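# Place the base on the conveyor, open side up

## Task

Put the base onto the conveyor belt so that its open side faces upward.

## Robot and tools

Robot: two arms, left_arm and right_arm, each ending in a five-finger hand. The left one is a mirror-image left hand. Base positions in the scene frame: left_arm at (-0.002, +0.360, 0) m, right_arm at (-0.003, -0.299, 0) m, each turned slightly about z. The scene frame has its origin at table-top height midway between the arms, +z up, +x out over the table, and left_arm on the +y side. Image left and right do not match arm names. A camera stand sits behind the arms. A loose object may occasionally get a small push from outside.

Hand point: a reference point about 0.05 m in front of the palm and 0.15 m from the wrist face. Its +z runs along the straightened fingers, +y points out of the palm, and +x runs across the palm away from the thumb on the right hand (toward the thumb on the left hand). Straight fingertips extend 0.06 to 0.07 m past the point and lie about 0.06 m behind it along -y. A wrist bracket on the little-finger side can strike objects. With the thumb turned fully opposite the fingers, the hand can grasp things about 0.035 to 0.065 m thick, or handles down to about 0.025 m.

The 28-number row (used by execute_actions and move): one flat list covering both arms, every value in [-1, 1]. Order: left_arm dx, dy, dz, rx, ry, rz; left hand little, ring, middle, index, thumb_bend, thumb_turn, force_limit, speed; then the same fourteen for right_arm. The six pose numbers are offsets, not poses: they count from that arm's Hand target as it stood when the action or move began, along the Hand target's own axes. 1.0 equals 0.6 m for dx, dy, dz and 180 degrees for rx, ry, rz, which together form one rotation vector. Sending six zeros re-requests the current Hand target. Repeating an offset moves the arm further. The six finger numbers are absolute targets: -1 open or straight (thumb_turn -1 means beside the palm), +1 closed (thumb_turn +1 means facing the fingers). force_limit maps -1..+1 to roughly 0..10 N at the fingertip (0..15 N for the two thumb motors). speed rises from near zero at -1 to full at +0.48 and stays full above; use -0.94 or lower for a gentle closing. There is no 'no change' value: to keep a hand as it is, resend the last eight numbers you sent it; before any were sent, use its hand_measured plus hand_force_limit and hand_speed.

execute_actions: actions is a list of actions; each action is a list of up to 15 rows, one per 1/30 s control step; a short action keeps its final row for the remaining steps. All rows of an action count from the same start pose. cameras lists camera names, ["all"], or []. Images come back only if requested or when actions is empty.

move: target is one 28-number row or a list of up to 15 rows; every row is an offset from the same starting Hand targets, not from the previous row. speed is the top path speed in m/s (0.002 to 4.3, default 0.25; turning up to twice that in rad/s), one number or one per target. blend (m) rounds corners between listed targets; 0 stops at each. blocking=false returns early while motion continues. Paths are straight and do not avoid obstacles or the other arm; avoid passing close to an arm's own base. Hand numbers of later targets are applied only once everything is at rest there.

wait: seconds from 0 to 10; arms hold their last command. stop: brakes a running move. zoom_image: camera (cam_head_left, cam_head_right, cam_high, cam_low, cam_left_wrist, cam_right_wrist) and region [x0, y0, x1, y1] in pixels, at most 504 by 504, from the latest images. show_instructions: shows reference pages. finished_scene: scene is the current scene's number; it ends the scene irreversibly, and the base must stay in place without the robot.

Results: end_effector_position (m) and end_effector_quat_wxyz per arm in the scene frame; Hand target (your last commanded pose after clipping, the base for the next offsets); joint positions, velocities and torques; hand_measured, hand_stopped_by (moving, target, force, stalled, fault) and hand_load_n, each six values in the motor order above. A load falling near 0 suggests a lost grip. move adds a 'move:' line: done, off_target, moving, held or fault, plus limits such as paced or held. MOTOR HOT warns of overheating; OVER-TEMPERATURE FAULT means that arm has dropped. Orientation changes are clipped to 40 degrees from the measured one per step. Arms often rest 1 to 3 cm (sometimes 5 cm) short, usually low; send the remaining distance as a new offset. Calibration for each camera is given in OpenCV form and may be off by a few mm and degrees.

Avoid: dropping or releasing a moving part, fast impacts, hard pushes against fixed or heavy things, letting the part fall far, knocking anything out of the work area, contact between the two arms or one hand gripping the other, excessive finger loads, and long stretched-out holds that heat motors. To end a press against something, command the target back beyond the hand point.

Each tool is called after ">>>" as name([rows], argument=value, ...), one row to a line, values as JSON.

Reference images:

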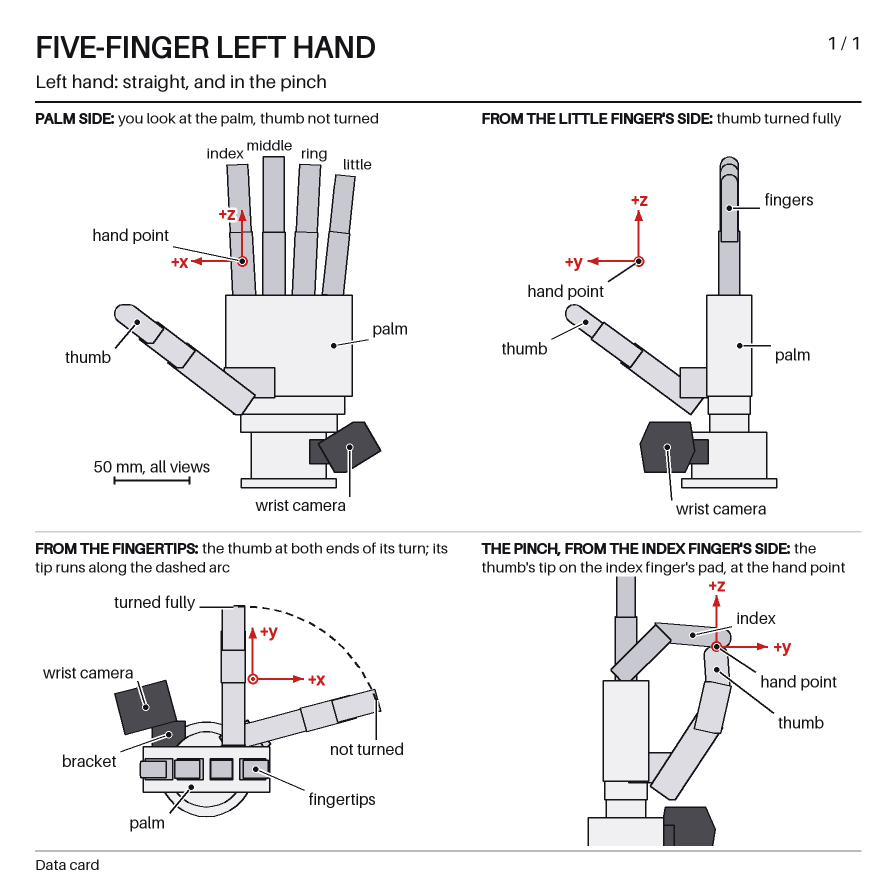

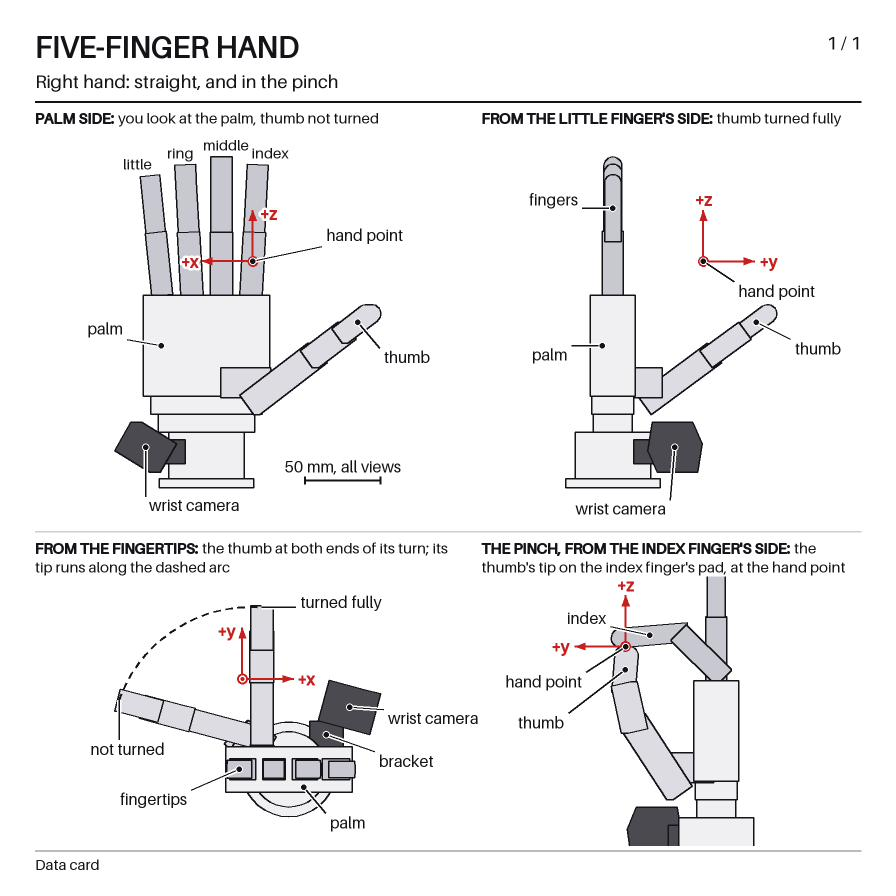

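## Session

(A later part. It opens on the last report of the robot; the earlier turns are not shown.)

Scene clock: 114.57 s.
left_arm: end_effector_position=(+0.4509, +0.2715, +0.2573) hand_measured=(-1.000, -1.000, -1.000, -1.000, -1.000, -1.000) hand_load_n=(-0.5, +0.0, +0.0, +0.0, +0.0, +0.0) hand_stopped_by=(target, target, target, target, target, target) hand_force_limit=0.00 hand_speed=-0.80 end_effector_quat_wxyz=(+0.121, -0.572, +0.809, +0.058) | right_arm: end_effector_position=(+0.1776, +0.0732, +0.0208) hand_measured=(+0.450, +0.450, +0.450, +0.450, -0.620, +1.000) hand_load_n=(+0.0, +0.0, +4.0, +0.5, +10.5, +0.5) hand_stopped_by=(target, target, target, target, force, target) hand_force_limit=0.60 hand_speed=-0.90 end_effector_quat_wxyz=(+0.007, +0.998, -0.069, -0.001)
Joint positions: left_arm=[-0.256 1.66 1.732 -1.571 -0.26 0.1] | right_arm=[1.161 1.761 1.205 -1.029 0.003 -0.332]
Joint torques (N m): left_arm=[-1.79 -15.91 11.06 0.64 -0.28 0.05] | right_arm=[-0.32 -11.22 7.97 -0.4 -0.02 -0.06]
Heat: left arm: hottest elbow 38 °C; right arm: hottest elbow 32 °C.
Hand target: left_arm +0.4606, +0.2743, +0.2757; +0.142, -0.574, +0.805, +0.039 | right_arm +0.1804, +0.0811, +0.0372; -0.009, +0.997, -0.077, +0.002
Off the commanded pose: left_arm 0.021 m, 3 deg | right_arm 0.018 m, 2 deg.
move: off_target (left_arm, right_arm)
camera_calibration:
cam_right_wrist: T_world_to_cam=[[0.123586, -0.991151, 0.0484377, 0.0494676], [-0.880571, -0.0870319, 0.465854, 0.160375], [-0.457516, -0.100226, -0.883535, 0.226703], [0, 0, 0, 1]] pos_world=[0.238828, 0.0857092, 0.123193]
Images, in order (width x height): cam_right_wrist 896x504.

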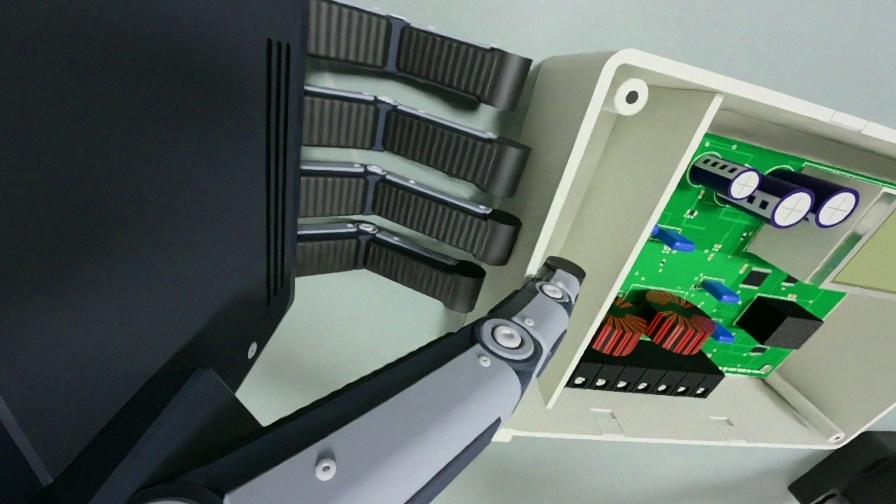

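>>> move([
  [0, 0, 0, 0, 0, 0, -1, -1, -1, -1, -1, -1, 0, -0.8, 0, 0, 0, 0, 0, 0, 0.45, 0.45, 0.45, 0.45, 0.3, 1, 0.65, -0.9],
  [0, 0, 0, 0, 0, 0, -1, -1, -1, -1, -1, -1, 0, -0.8, 0, 0, -0.03, 0, 0, 0, 0.45, 0.45, 0.45, 0.45, 0.3, 1, 0.65, -0.9],
], speed=0.04, cameras=["cam_right_wrist", "cam_low"])

>>> zoom_image(camera="cam_low", region=[440, 180, 600, 280])

Scene clock: 120.27 s.
left_arm: end_effector_position=(+0.4509, +0.2715, +0.2573) hand_measured=(-1.000, -1.000, -1.000, -1.000, -1.000, -1.000) hand_load_n=(+0.0, +0.0, +0.0, +0.0, +0.0, +0.0) hand_stopped_by=(target, target, target, target, target, target) hand_force_limit=0.00 hand_speed=-0.80 end_effector_quat_wxyz=(+0.121, -0.572, +0.809, +0.058) | right_arm: end_effector_position=(+0.1736, +0.0680, +0.0309) hand_measured=(+0.450, +0.450, +0.450, +0.450, -0.614, +1.000) hand_load_n=(+0.0, +0.0, +4.5, +0.0, +13.5, +4.5) hand_stopped_by=(target, target, target, target, force, target) hand_force_limit=0.65 hand_speed=-0.90 end_effector_quat_wxyz=(+0.011, +0.998, -0.069, -0.007)
Joint positions: left_arm=[-0.256 1.66 1.732 -1.571 -0.26 0.1] | right_arm=[1.161 1.741 1.205 -1.061 -0.003 -0.332]
Joint torques (N m): left_arm=[-1.79 -15.91 11.07 0.62 -0.28 0.06] | right_arm=[-0.32 -11.4 9.59 -0.81 -0.02 -0.06]
Heat: left arm: hottest elbow 38 °C; right arm: hottest elbow 31 °C.
Hand target: left_arm +0.4606, +0.2743, +0.2757; +0.142, -0.574, +0.805, +0.039 | right_arm +0.1803, +0.0808, +0.0552; -0.009, +0.997, -0.077, +0.002
Off the commanded pose: left_arm 0.021 m, 3 deg | right_arm 0.028 m, 3 deg.
move: off_target (left_arm, right_arm)
camera_calibration:
cam_right_wrist: T_world_to_cam=[[0.124045, -0.990743, 0.0551521, 0.0439043], [-0.875368, -0.0830876, 0.476263, 0.150212], [-0.467272, -0.107357, -0.877571, 0.235226], [0, 0, 0, 1]] pos_world=[0.235959, 0.0812317, 0.132465]
Images, in order (width x height): cam_low 896x504, cam_right_wrist 896x504.

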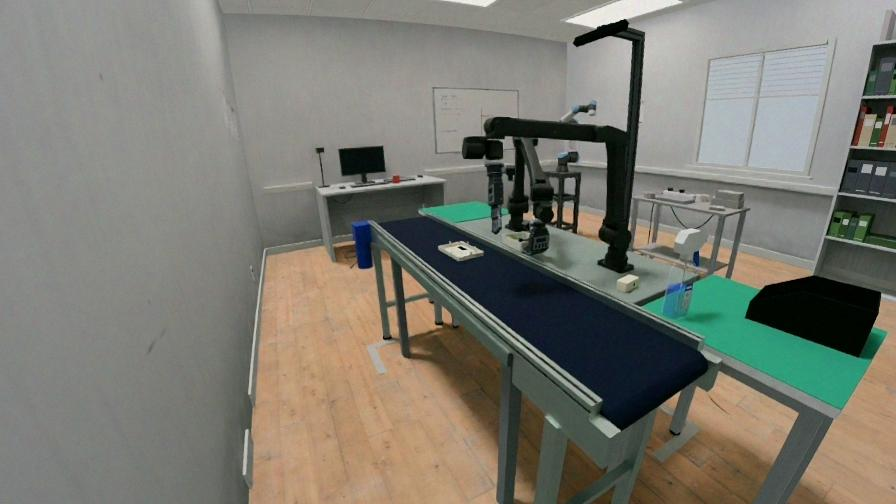

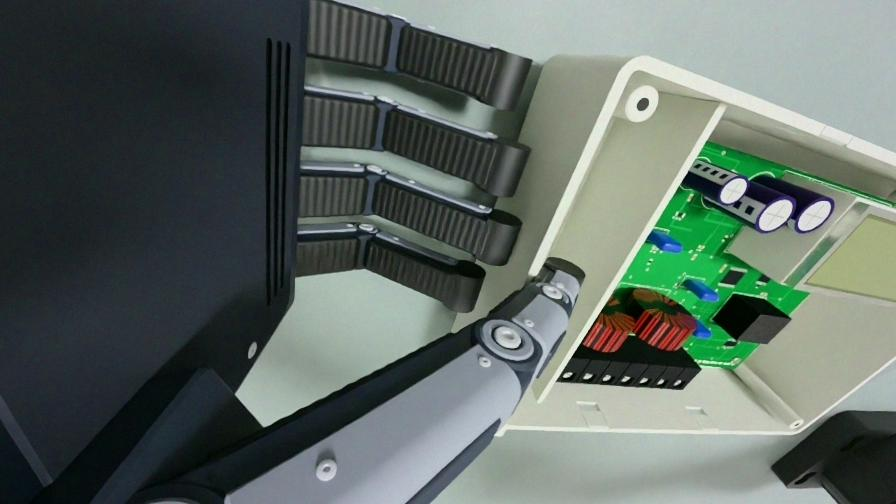

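Scaled by 3.150 from the camera's 896x504 image, which has a finer 1280x720 frame.

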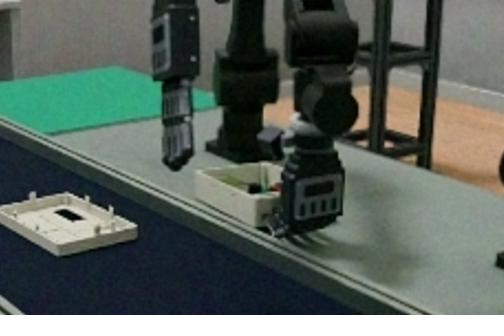

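>>> move(target=[0, 0, 0, 0, 0, 0, -1, -1, -1, -1, -1, -1, 0, -0.8, 0, 0, -0.06, 0, 0, 0, 0.45, 0.45, 0.45, 0.45, 0.3, 1, 0.65, -0.9], speed=0.05, cameras=["cam_right_wrist", "cam_low"])

>>> zoom_image(camera="cam_low", region=[440, 180, 600, 280])

Scene clock: 123.70 s.
left_arm: end_effector_position=(+0.4509, +0.2715, +0.2573) hand_measured=(-1.000, -1.000, -1.000, -1.000, -1.000, -1.000) hand_load_n=(+0.0, +0.0, +0.0, +0.0, +0.0, +0.0) hand_stopped_by=(target, target, target, target, target, target) hand_force_limit=0.00 hand_speed=-0.80 end_effector_quat_wxyz=(+0.121, -0.572, +0.809, +0.058) | right_arm: end_effector_position=(+0.1672, +0.0576, +0.0693) hand_measured=(+0.450, +0.450, +0.450, +0.450, -0.612, +1.000) hand_load_n=(+0.0, +0.0, +0.0, +0.0, +0.0, +0.0) hand_stopped_by=(target, target, target, target, force, target) hand_force_limit=0.65 hand_speed=-0.90 end_effector_quat_wxyz=(+0.024, +0.997, -0.070, -0.014)
Joint positions: left_arm=[-0.256 1.66 1.732 -1.571 -0.26 0.1] | right_arm=[1.161 1.685 1.237 -1.177 -0.008 -0.331]
Joint torques (N m): left_arm=[-1.79 -15.85 11.08 0.62 -0.28 0.05] | right_arm=[-0.38 -10.05 11.28 -0.39 -0.02 -0.06]
Heat: left arm: hottest elbow 38 °C; right arm: hottest elbow 32 °C.
Hand target: left_arm +0.4606, +0.2743, +0.2757; +0.142, -0.574, +0.805, +0.039 | right_arm +0.1802, +0.0802, +0.0912; -0.009, +0.997, -0.077, +0.002
Off the commanded pose: left_arm 0.021 m, 3 deg | right_arm 0.034 m, 4 deg.
move: off_target (left_arm, right_arm)
camera_calibration:
cam_right_wrist: T_world_to_cam=[[0.123483, -0.989383, 0.076634, 0.0309629], [-0.867117, -0.0700254, 0.493158, 0.122109], [-0.482556, -0.127347, -0.866558, 0.267842], [0, 0, 0, 1]] pos_world=[0.231308, 0.0732939, 0.169509]
Images, in order (width x height): cam_low 896x504, cam_right_wrist 896x504.

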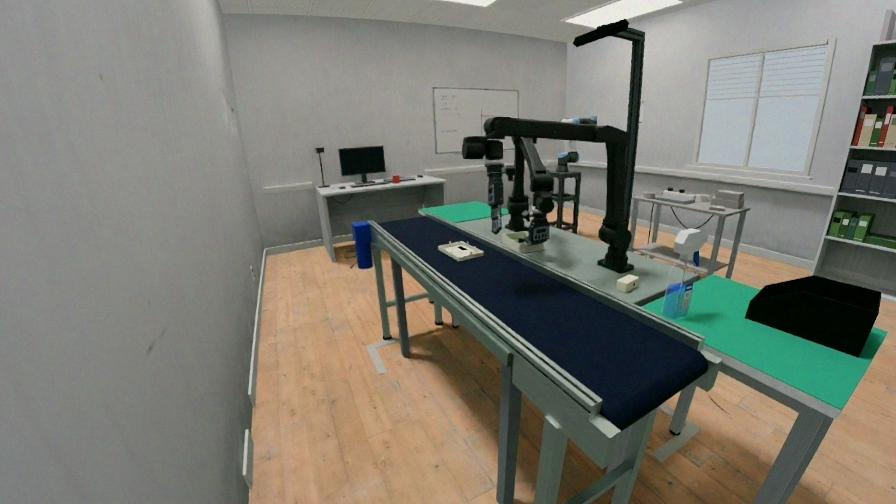

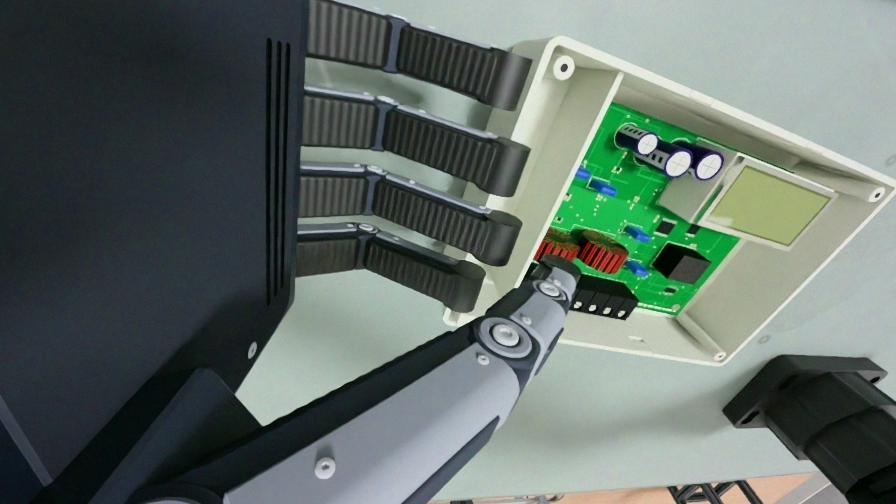

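Scaled by 3.150 from the camera's 896x504 image, which has a finer 1280x720 frame.

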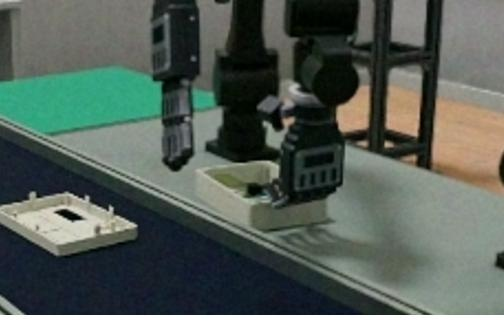

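>>> move([
  [0, 0, 0, 0, 0, 0, -1, -1, -1, -1, -1, -1, 0, -0.8, 0, 0, 0, 0, 0, 0, 0.3, 0.3, 0.3, 0.3, -0.8, 1, 0.35, -0.2],
  [0, 0, 0, 0, 0, 0, -1, -1, -1, -1, -1, -1, 0, -0.8, 0, 0.004, 0.0487, 0, 0, 0, 0.3, 0.3, 0.3, 0.3, -0.8, 1, 0.35, -0.2],
  [0, 0, 0, 0, 0, 0, -1, -1, -1, -1, -1, -1, 0, -0.8, 0.0003, 0.0153, 0.1118, 0, 0, 0, 0.3, 0.3, 0.3, 0.3, -0.8, 1, 0.35, -0.2],
], speed=0.06, cameras=["cam_right_wrist"])

>>> zoom_image(camera="cam_right_wrist", region=[440, 0, 896, 456])

Scene clock: 171.03 s.
left_arm: end_effector_position=(+0.4509, +0.2715, +0.2573) hand_measured=(-1.000, -1.000, -1.000, -1.000, -1.000, -1.000) hand_load_n=(+0.0, +0.0, +0.0, +0.0, +0.0, +0.0) hand_stopped_by=(target, target, target, target, target, target) hand_force_limit=0.00 hand_speed=-0.80 end_effector_quat_wxyz=(+0.121, -0.572, +0.809, +0.058) | right_arm: end_effector_position=(+0.1745, +0.0705, +0.0285) hand_measured=(+0.300, +0.300, +0.300, +0.300, -0.800, +1.000) hand_load_n=(+0.0, +0.0, +0.0, +0.5, +0.0, -0.5) hand_stopped_by=(target, target, target, target, target, target) hand_force_limit=0.35 hand_speed=-0.20 end_effector_quat_wxyz=(-0.006, +0.997, -0.071, -0.002)
Joint positions: left_arm=[-0.256 1.66 1.732 -1.571 -0.26 0.1] | right_arm=[1.16 1.725 1.183 -1.019 -0.008 -0.331]
Joint torques (N m): left_arm=[-1.79 -15.85 11.07 0.62 -0.28 0.06] | right_arm=[-0.62 -8.53 6.52 0.54 -0.03 -0.11]
Heat: left arm: hottest elbow 39 °C; right arm: hottest elbow 38 °C.
Hand target: left_arm +0.4606, +0.2743, +0.2757; +0.142, -0.574, +0.805, +0.039 | right_arm +0.1792, +0.0723, +0.0239; -0.009, +0.997, -0.077, +0.002
Off the commanded pose: left_arm 0.021 m, 3 deg | right_arm 0.007 m, 1 deg.
move: off_target (left_arm)
camera_calibration:
cam_right_wrist: T_world_to_cam=[[0.120545, -0.992433, 0.0233548, 0.0481571], [-0.881227, -0.0961464, 0.462812, 0.154627], [-0.457064, -0.0763706, -0.886149, 0.230105], [0, 0, 0, 1]] pos_world=[0.235629, 0.0802327, 0.131219]
Images, in order (width x height): cam_right_wrist 896x504.

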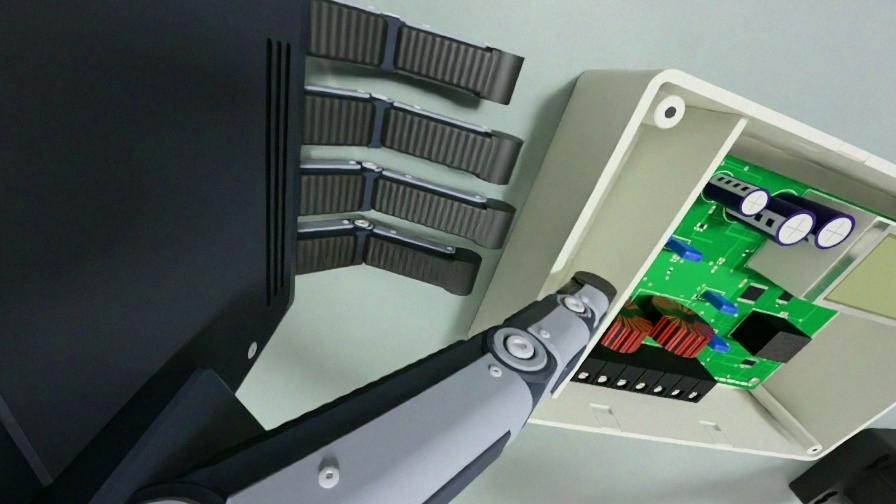

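Scaled by 1.105 from the camera's 896x504 image, which has a finer 1280x720 frame.

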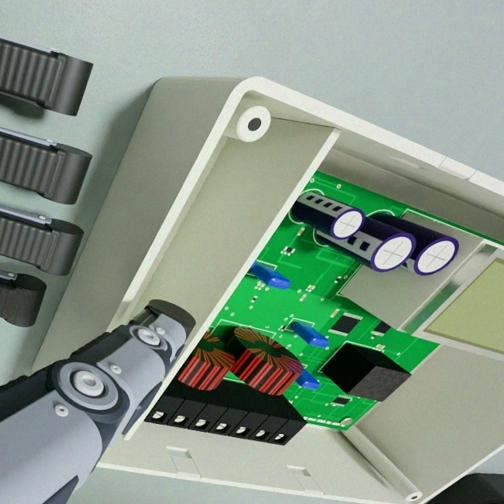

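>>> move([
  [0, 0, 0, 0, 0, 0, -1, -1, -1, -1, -1, -1, 0, -0.8, 0, 0.0133, 0, 0, 0, 0, 0.3, 0.3, 0.3, 0.3, -0.8, 1, 0.35, -0.2],
  [0, 0, 0, 0, 0, 0, -1, -1, -1, -1, -1, -1, 0, -0.8, 0, 0.0133, 0, 0, 0, 0, 0.3, 0.3, 0.3, 0.3, 0.3, 1, 0.4, -0.9],
], speed=0.05, cameras=["cam_right_wrist"])

>>> zoom_image(camera="cam_right_wrist", region=[440, 0, 896, 456])

Scene clock: 182.33 s.
left_arm: end_effector_position=(+0.4509, +0.2715, +0.2573) hand_measured=(-1.000, -1.000, -1.000, -1.000, -1.000, -1.000) hand_load_n=(+0.0, +0.0, +0.0, +0.0, +0.0, +0.0) hand_stopped_by=(target, target, target, target, target, target) hand_force_limit=0.00 hand_speed=-0.80 end_effector_quat_wxyz=(+0.121, -0.572, +0.809, +0.058) | right_arm: end_effector_position=(+0.1738, +0.0609, +0.0226) hand_measured=(+0.300, +0.300, +0.300, +0.300, -0.600, +1.000) hand_load_n=(+0.0, +0.0, +1.5, +0.0, +10.5, +2.5) hand_stopped_by=(target, target, target, target, force, target) hand_force_limit=0.40 hand_speed=-0.90 end_effector_quat_wxyz=(+0.003, +0.997, -0.079, +0.000)
Joint positions: left_arm=[-0.256 1.66 1.732 -1.571 -0.26 0.1] | right_arm=[1.154 1.724 1.16 -1.013 0.003 -0.32]
Joint torques (N m): left_arm=[-1.79 -15.91 11.07 0.64 -0.28 0.05] | right_arm=[-0.62 -9.52 6.37 0.5 -0.02 -0.16]
Heat: left arm: hottest elbow 39 °C; right arm: hottest elbow 35 °C.
Hand target: left_arm +0.4606, +0.2743, +0.2757; +0.142, -0.574, +0.805, +0.039 | right_arm +0.1780, +0.0644, +0.0238; -0.009, +0.997, -0.077, +0.002
Off the commanded pose: left_arm 0.021 m, 3 deg | right_arm 0.006 m, 1 deg.
move: off_target (left_arm)
camera_calibration:
cam_right_wrist: T_world_to_cam=[[0.103649, -0.993725, 0.0420502, 0.0414863], [-0.883803, -0.0726259, 0.462188, 0.154921], [-0.456234, -0.0850694, -0.885784, 0.224268], [0, 0, 0, 1]] pos_world=[0.234938, 0.0715555, 0.125306]
Images, in order (width x height): cam_right_wrist 896x504.

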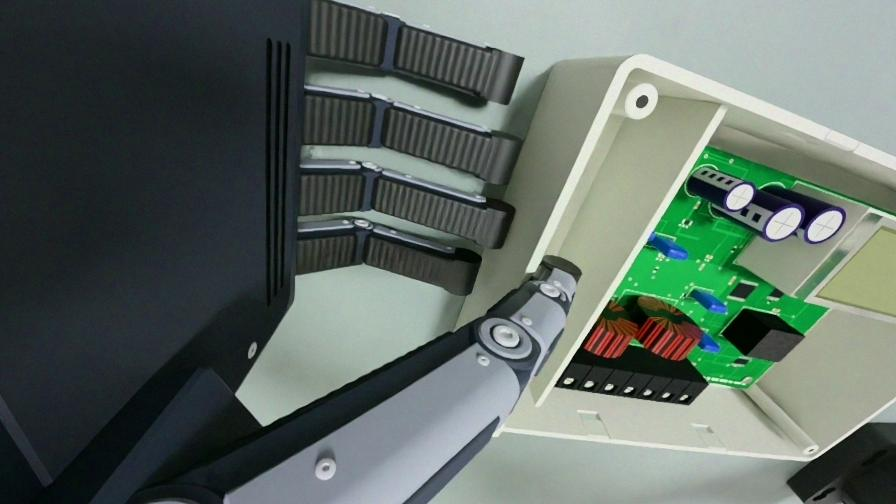

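Scaled by 1.105 from the camera's 896x504 image, which has a finer 1280x720 frame.

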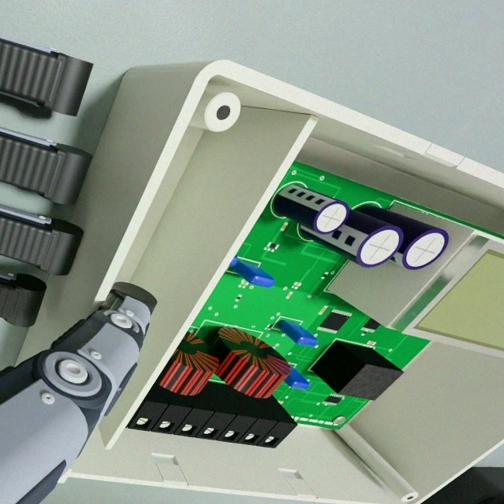

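>>> move([
  [0, 0, 0, 0, 0, 0, -1, -1, -1, -1, -1, -1, 0, -0.8, 0, 0, 0, 0, 0, 0, 0.3, 0.3, 0.3, 0.3, 0.35, 1, 0.6, -0.9],
  [0, 0, 0, 0, 0, 0, -1, -1, -1, -1, -1, -1, 0, -0.8, 0, 0, -0.035, 0, 0, 0, 0.3, 0.3, 0.3, 0.3, 0.3, 1, 0.6, -0.9],
], speed=0.04, cameras=["cam_right_wrist"])

Scene clock: 187.87 s.
left_arm: end_effector_position=(+0.4509, +0.2715, +0.2573) hand_measured=(-1.000, -1.000, -1.000, -1.000, -1.000, -1.000) hand_load_n=(+0.0, +0.0, +0.0, +0.0, +0.0, +0.0) hand_stopped_by=(target, target, target, target, target, target) hand_force_limit=0.00 hand_speed=-0.80 end_effector_quat_wxyz=(+0.121, -0.572, +0.809, +0.058) | right_arm: end_effector_position=(+0.1722, +0.0601, +0.0256) hand_measured=(+0.300, +0.300, +0.300, +0.300, -0.590, +1.000) hand_load_n=(+0.0, +0.0, +7.0, +0.0, +11.5, +4.0) hand_stopped_by=(target, target, target, target, force, target) hand_force_limit=0.60 hand_speed=-0.90 end_effector_quat_wxyz=(+0.002, +0.997, -0.075, -0.006)
Joint positions: left_arm=[-0.256 1.66 1.732 -1.571 -0.26 0.1] | right_arm=[1.152 1.718 1.16 -1.021 -0.009 -0.331]
Joint torques (N m): left_arm=[-1.79 -15.91 11.07 0.64 -0.28 0.06] | right_arm=[-0.5 -11.11 8.2 -0.8 -0.01 -0.16]
Heat: left arm: hottest elbow 39 °C; right arm: hottest elbow 34 °C.
Hand target: left_arm +0.4606, +0.2743, +0.2757; +0.142, -0.574, +0.805, +0.039 | right_arm +0.1779, +0.0640, +0.0448; -0.009, +0.997, -0.077, +0.002
Off the commanded pose: left_arm 0.021 m, 3 deg | right_arm 0.020 m, 1 deg.
move: off_target (left_arm, right_arm); target 2's new numbers were sent with right_arm's hand 0.021 m and 2 deg from that target
camera_calibration:
cam_right_wrist: T_world_to_cam=[[0.113226, -0.992899, 0.0364971, 0.0390533], [-0.877689, -0.0827366, 0.472035, 0.151412], [-0.465663, -0.0854796, -0.880824, 0.227613], [0, 0, 0, 1]] pos_world=[0.234461, 0.0707595, 0.12759]
Images, in order (width x height): cam_right_wrist 896x504.

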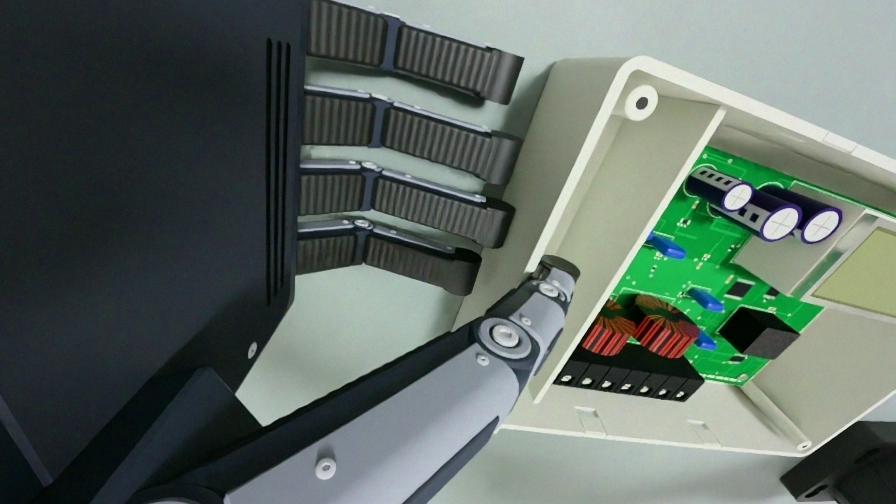

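>>> move([
  [0, 0, 0, 0, 0, 0, -1, -1, -1, -1, -1, -1, 0, -0.8, 0, 0, -0.03, 0, 0, 0, 0.3, 0.3, 0.3, 0.3, 0.35, 1, 0.7, -0.9],
], speed=0.03, cameras=["cam_right_wrist"])

Scene clock: 191.20 s.
left_arm: end_effector_position=(+0.4509, +0.2715, +0.2573) hand_measured=(-1.000, -1.000, -1.000, -1.000, -1.000, -1.000) hand_load_n=(+0.0, +0.0, +0.0, +0.0, +0.0, +0.0) hand_stopped_by=(target, target, target, target, target, target) hand_force_limit=0.00 hand_speed=-0.80 end_effector_quat_wxyz=(+0.121, -0.572, +0.809, +0.058) | right_arm: end_effector_position=(+0.1680, +0.0520, +0.0372) hand_measured=(+0.300, +0.300, +0.300, +0.300, -0.586, +1.000) hand_load_n=(+0.0, +0.0, +8.5, +0.0, +14.5, +5.5) hand_stopped_by=(target, target, target, target, force, target) hand_force_limit=0.70 hand_speed=-0.90 end_effector_quat_wxyz=(+0.011, +0.997, -0.075, -0.010)
Joint positions: left_arm=[-0.256 1.66 1.732 -1.571 -0.26 0.1] | right_arm=[1.152 1.695 1.16 -1.064 -0.009 -0.331]
Joint torques (N m): left_arm=[-1.79 -15.91 11.07 0.65 -0.28 0.05] | right_arm=[-0.56 -10.93 9.91 -0.95 -0.01 -0.16]
Heat: left arm: hottest elbow 39 °C; right arm: hottest elbow 34 °C.
Hand target: left_arm +0.4606, +0.2743, +0.2757; +0.142, -0.574, +0.805, +0.039 | right_arm +0.1778, +0.0637, +0.0628; -0.009, +0.997, -0.077, +0.002
Off the commanded pose: left_arm 0.021 m, 3 deg | right_arm 0.030 m, 3 deg.
move: off_target (left_arm, right_arm)
camera_calibration:
cam_right_wrist: T_world_to_cam=[[0.113554, -0.992119, 0.0529731, 0.0303253], [-0.873276, -0.0742407, 0.481537, 0.139913], [-0.473809, -0.100941, -0.874824, 0.237117], [0, 0, 0, 1]] pos_world=[0.231087, 0.0644083, 0.138456]
Images, in order (width x height): cam_right_wrist 896x504.

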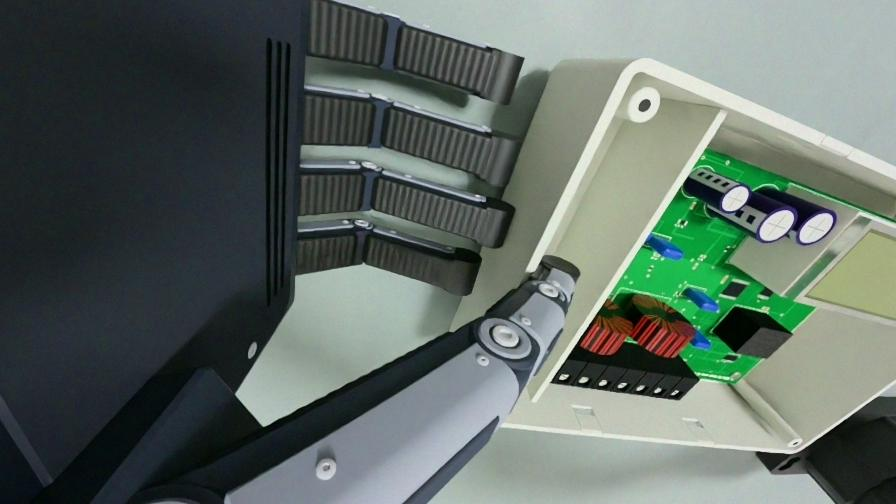

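>>> move([
  [0, 0, 0, 0, 0, 0, -1, -1, -1, -1, -1, -1, 0, -0.8, 0, 0, -0.04, 0, 0, 0, 0.3, 0.3, 0.3, 0.3, 0.3, 1, 0.8, -0.9],
], speed=0.03, cameras=["cam_right_wrist", "cam_low"])

>>> zoom_image(camera="cam_low", region=[440, 180, 600, 280])

Scene clock: 196.73 s.
left_arm: end_effector_position=(+0.4509, +0.2715, +0.2573) hand_measured=(-1.000, -1.000, -1.000, -1.000, -1.000, -1.000) hand_load_n=(+0.0, +0.0, +0.0, +0.0, +0.0, +0.0) hand_stopped_by=(target, target, target, target, target, target) hand_force_limit=0.00 hand_speed=-0.80 end_effector_quat_wxyz=(+0.121, -0.572, +0.809, +0.058) | right_arm: end_effector_position=(+0.1641, +0.0445, +0.0558) hand_measured=(+0.300, +0.300, +0.300, +0.300, -0.586, +1.000) hand_load_n=(+0.0, +0.0, +8.5, +0.0, +14.0, +5.0) hand_stopped_by=(target, target, target, target, force, target) hand_force_limit=0.80 hand_speed=-0.90 end_effector_quat_wxyz=(+0.019, +0.997, -0.075, -0.013)
Joint positions: left_arm=[-0.256 1.66 1.732 -1.571 -0.26 0.1] | right_arm=[1.152 1.664 1.171 -1.124 -0.009 -0.331]
Joint torques (N m): left_arm=[-1.79 -15.91 11.08 0.62 -0.28 0.05] | right_arm=[-0.62 -10.58 11.66 -1.02 0 -0.17]
Heat: left arm: hottest elbow 39 °C; right arm: hottest elbow 34 °C.
Hand target: left_arm +0.4606, +0.2743, +0.2757; +0.142, -0.574, +0.805, +0.039 | right_arm +0.1777, +0.0633, +0.0868; -0.009, +0.997, -0.077, +0.002
Off the commanded pose: left_arm 0.021 m, 3 deg | right_arm 0.039 m, 4 deg.
move: off_target (left_arm, right_arm)
camera_calibration:
cam_right_wrist: T_world_to_cam=[[0.114109, -0.991125, 0.0681887, 0.0214503], [-0.869136, -0.066346, 0.490103, 0.125585], [-0.481229, -0.115191, -0.868994, 0.252287], [0, 0, 0, 1]] pos_world=[0.22811, 0.0586531, 0.156224]
Images, in order (width x height): cam_low 896x504, cam_right_wrist 896x504.

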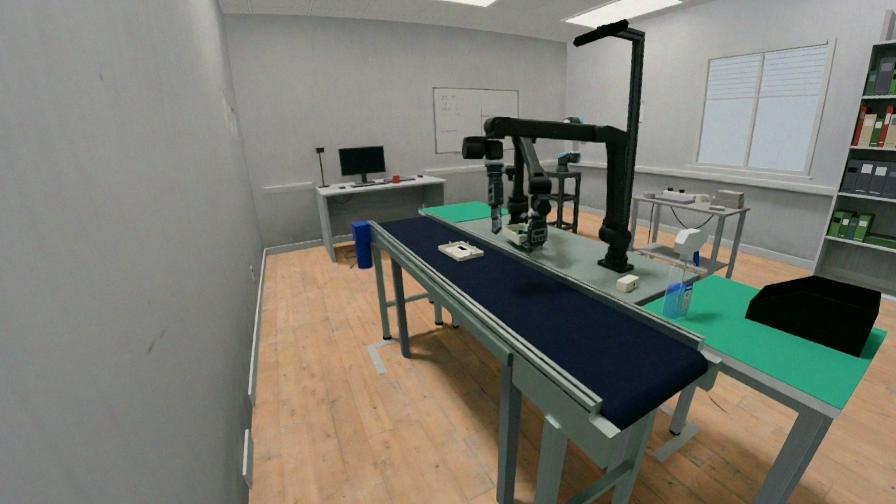

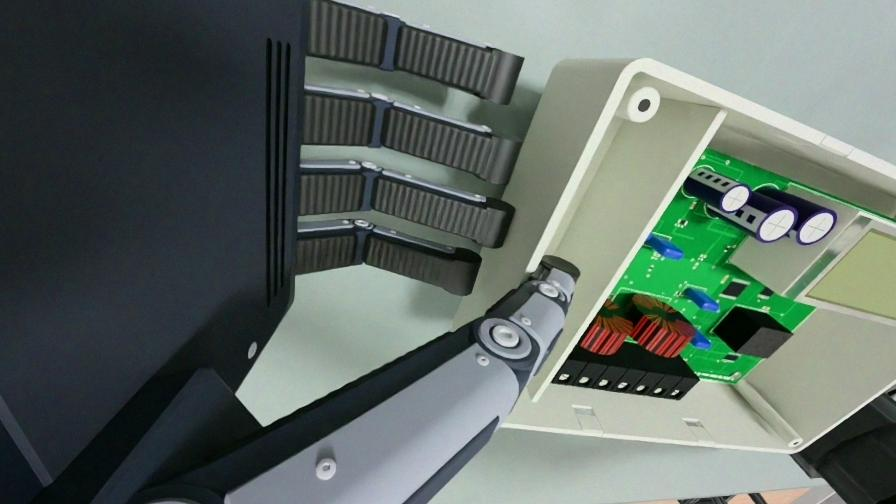

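Scaled by 3.150 from the camera's 896x504 image, which has a finer 1280x720 frame.

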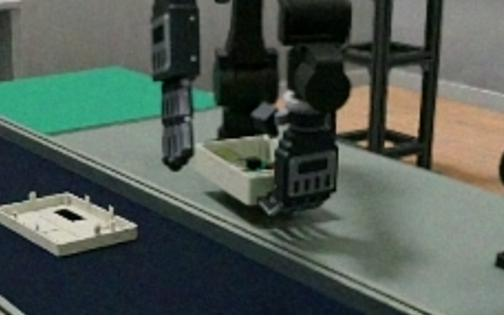

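>>> move([
  [0, 0, 0, 0, 0, 0, -1, -1, -1, -1, -1, -1, 0, -0.8, 0, -0.002, -0.1, 0, 0, 0, 0.3, 0.3, 0.3, 0.3, 0.3, 1, 0.8, -0.9],
  [0, 0, 0, 0, 0, 0, -1, -1, -1, -1, -1, -1, 0, -0.8, 0.2688, 0.1812, -0.1078, 0, 0, 0, 0.3, 0.3, 0.3, 0.3, 0.3, 1, 0.8, -0.9],
], speed=[0.05, 0.08], blend=[0.02, 0], cameras=["cam_right_wrist", "cam_high", "cam_low"])

Scene clock: 214.10 s.
left_arm: end_effector_position=(+0.4509, +0.2715, +0.2573) hand_measured=(-1.000, -1.000, -1.000, -1.000, -1.000, -1.000) hand_load_n=(+0.0, +0.0, +0.0, +0.0, +0.0, +0.0) hand_stopped_by=(target, target, target, target, target, target) hand_force_limit=0.00 hand_speed=-0.80 end_effector_quat_wxyz=(+0.121, -0.572, +0.809, +0.058) | right_arm: end_effector_position=(+0.3067, -0.0770, +0.1237) hand_measured=(+0.300, +0.300, +0.300, +0.300, -0.586, +1.000) hand_load_n=(+0.0, +0.0, +8.5, +0.0, +14.0, +5.0) hand_stopped_by=(target, target, target, target, force, target) hand_force_limit=0.80 hand_speed=-0.90 end_effector_quat_wxyz=(+0.004, +0.997, -0.076, -0.018)
Joint positions: left_arm=[-0.256 1.66 1.732 -1.571 -0.26 0.1] | right_arm=[0.726 1.575 1.258 -1.286 -0.019 -0.754]
Joint torques (N m): left_arm=[-1.85 -15.91 11.07 0.64 -0.28 0.06] | right_arm=[-0.32 -9.23 11.75 -0.85 0.06 -0.16]
Heat: left arm: hottest elbow 39 °C; right arm: hottest elbow 36 °C.
Hand target: left_arm +0.4606, +0.2743, +0.2757; +0.142, -0.574, +0.805, +0.039 | right_arm +0.3201, -0.0701, +0.1498; -0.009, +0.997, -0.077, +0.002
Off the commanded pose: left_arm 0.021 m, 3 deg | right_arm 0.030 m, 3 deg.
move: off_target (left_arm, right_arm)
camera_calibration:
cam_right_wrist: T_world_to_cam=[[0.110777, -0.993175, 0.0364825, -0.115121], [-0.865908, -0.0784352, 0.494015, 0.205789], [-0.487782, -0.086316, -0.868688, 0.37022], [0, 0, 0, 1]] pos_world=[0.371534, -0.0662389, 0.224142]
Images, in order (width x height): cam_high 896x504, cam_low 896x504, cam_right_wrist 896x504.

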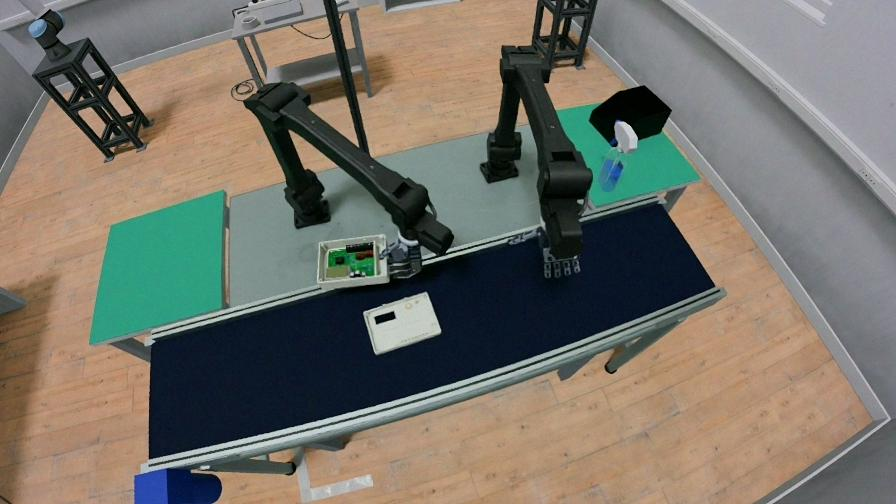

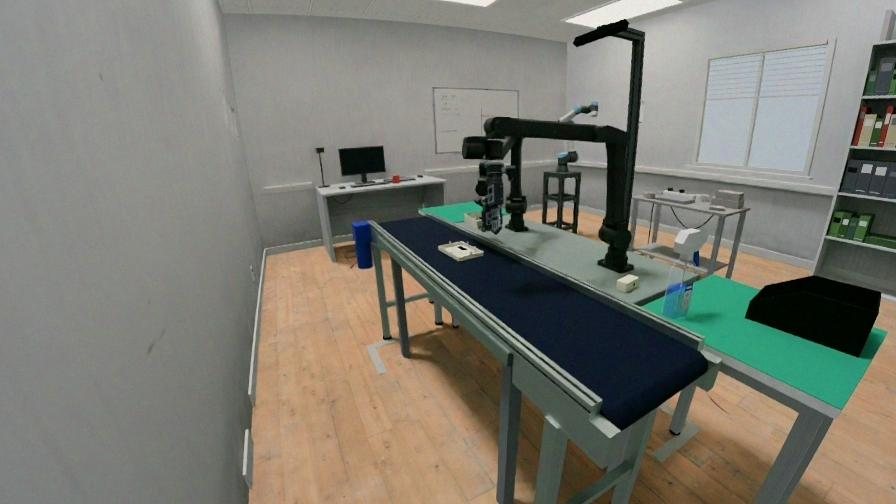

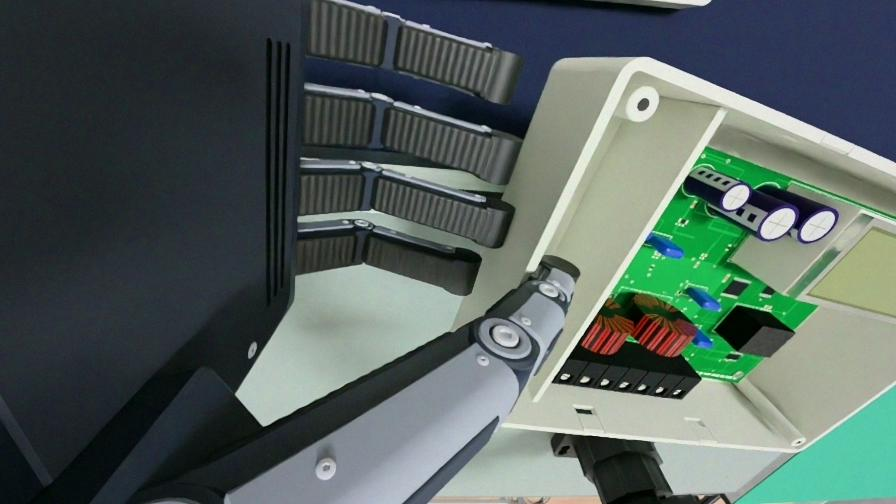

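>>> move([
  [0, 0, 0, 0, 0, 0, -1, -1, -1, -1, -1, -1, 0, -0.8, 0.335, 0.201, -0.003, 0, 0, 0, 0.3, 0.3, 0.3, 0.3, 0.3, 1, 0.8, -0.9],
], speed=0.1, cameras=["cam_right_wrist", "cam_high", "cam_head_left"])

>>> zoom_image(camera="cam_high", region=[200, 220, 480, 420])

Scene clock: 220.90 s.
left_arm: end_effector_position=(+0.4509, +0.2715, +0.2573) hand_measured=(-1.000, -1.000, -1.000, -1.000, -1.000, -1.000) hand_load_n=(+0.0, +0.0, +0.0, +0.0, +0.0, +0.0) hand_stopped_by=(target, target, target, target, target, target) hand_force_limit=0.00 hand_speed=-0.80 end_effector_quat_wxyz=(+0.121, -0.572, +0.809, +0.058) | right_arm: end_effector_position=(+0.4787, -0.2231, +0.1233) hand_measured=(+0.300, +0.300, +0.300, +0.300, -0.586, +1.000) hand_load_n=(+0.0, +0.0, +8.5, +0.0, +14.0, +5.0) hand_stopped_by=(target, target, target, target, force, target) hand_force_limit=0.80 hand_speed=-0.90 end_effector_quat_wxyz=(-0.006, +0.997, -0.077, -0.025)
Joint positions: left_arm=[-0.256 1.66 1.732 -1.571 -0.26 0.1] | right_arm=[0.299 1.813 1.57 -1.372 -0.026 -1.179]
Joint torques (N m): left_arm=[-1.79 -15.91 11.07 0.64 -0.28 0.05] | right_arm=[-0.09 -11.16 13.29 -0.7 0.13 -0.16]
Heat: left arm: hottest elbow 40 °C; right arm: hottest elbow 37 °C.
Hand target: left_arm +0.4606, +0.2743, +0.2757; +0.142, -0.574, +0.805, +0.039 | right_arm +0.5002, -0.2201, +0.1498; -0.009, +0.997, -0.077, +0.002
Off the commanded pose: left_arm 0.021 m, 3 deg | right_arm 0.034 m, 3 deg.
move: off_target (left_arm, right_arm)
camera_calibration:
cam_right_wrist: T_world_to_cam=[[0.10892, -0.993936, 0.0150622, -0.275893], [-0.859812, -0.0865962, 0.503214, 0.337589], [-0.498859, -0.0677607, -0.86403, 0.44994], [0, 0, 0, 1]] pos_world=[0.54477, -0.214498, 0.223038]
Images, in order (width x height): cam_head_left 896x504, cam_high 896x504, cam_right_wrist 896x504.

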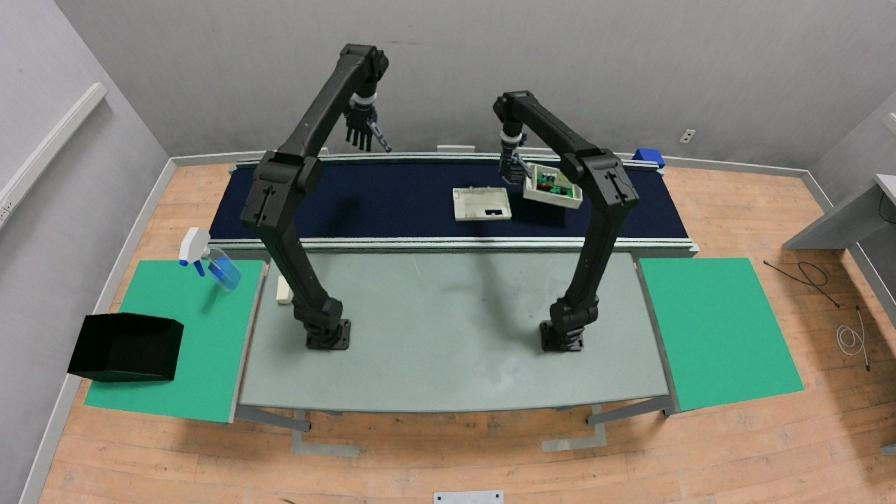

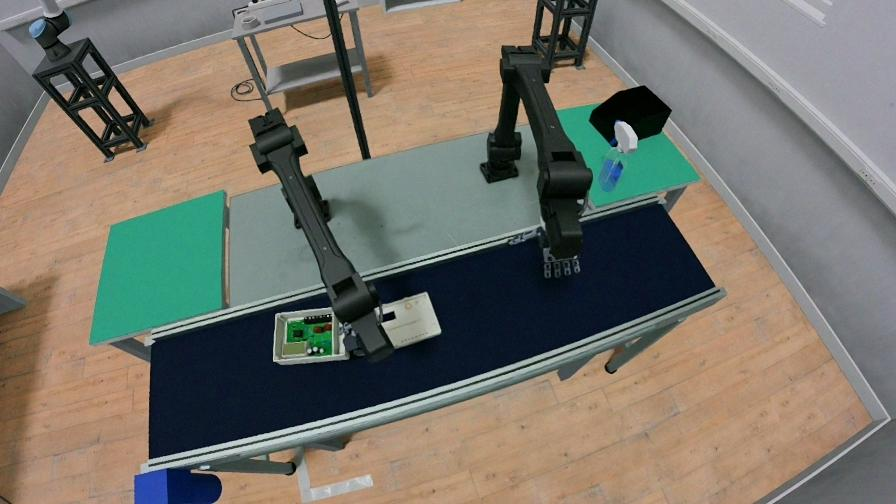

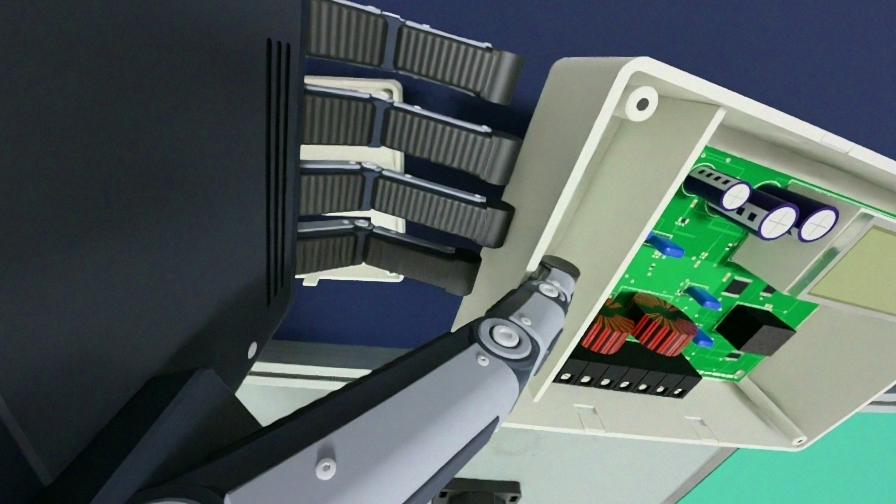

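Scaled by 1.800 from the camera's 896x504 image, which has a finer 1280x720 frame.

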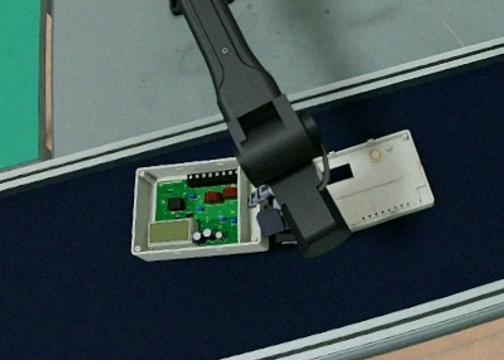

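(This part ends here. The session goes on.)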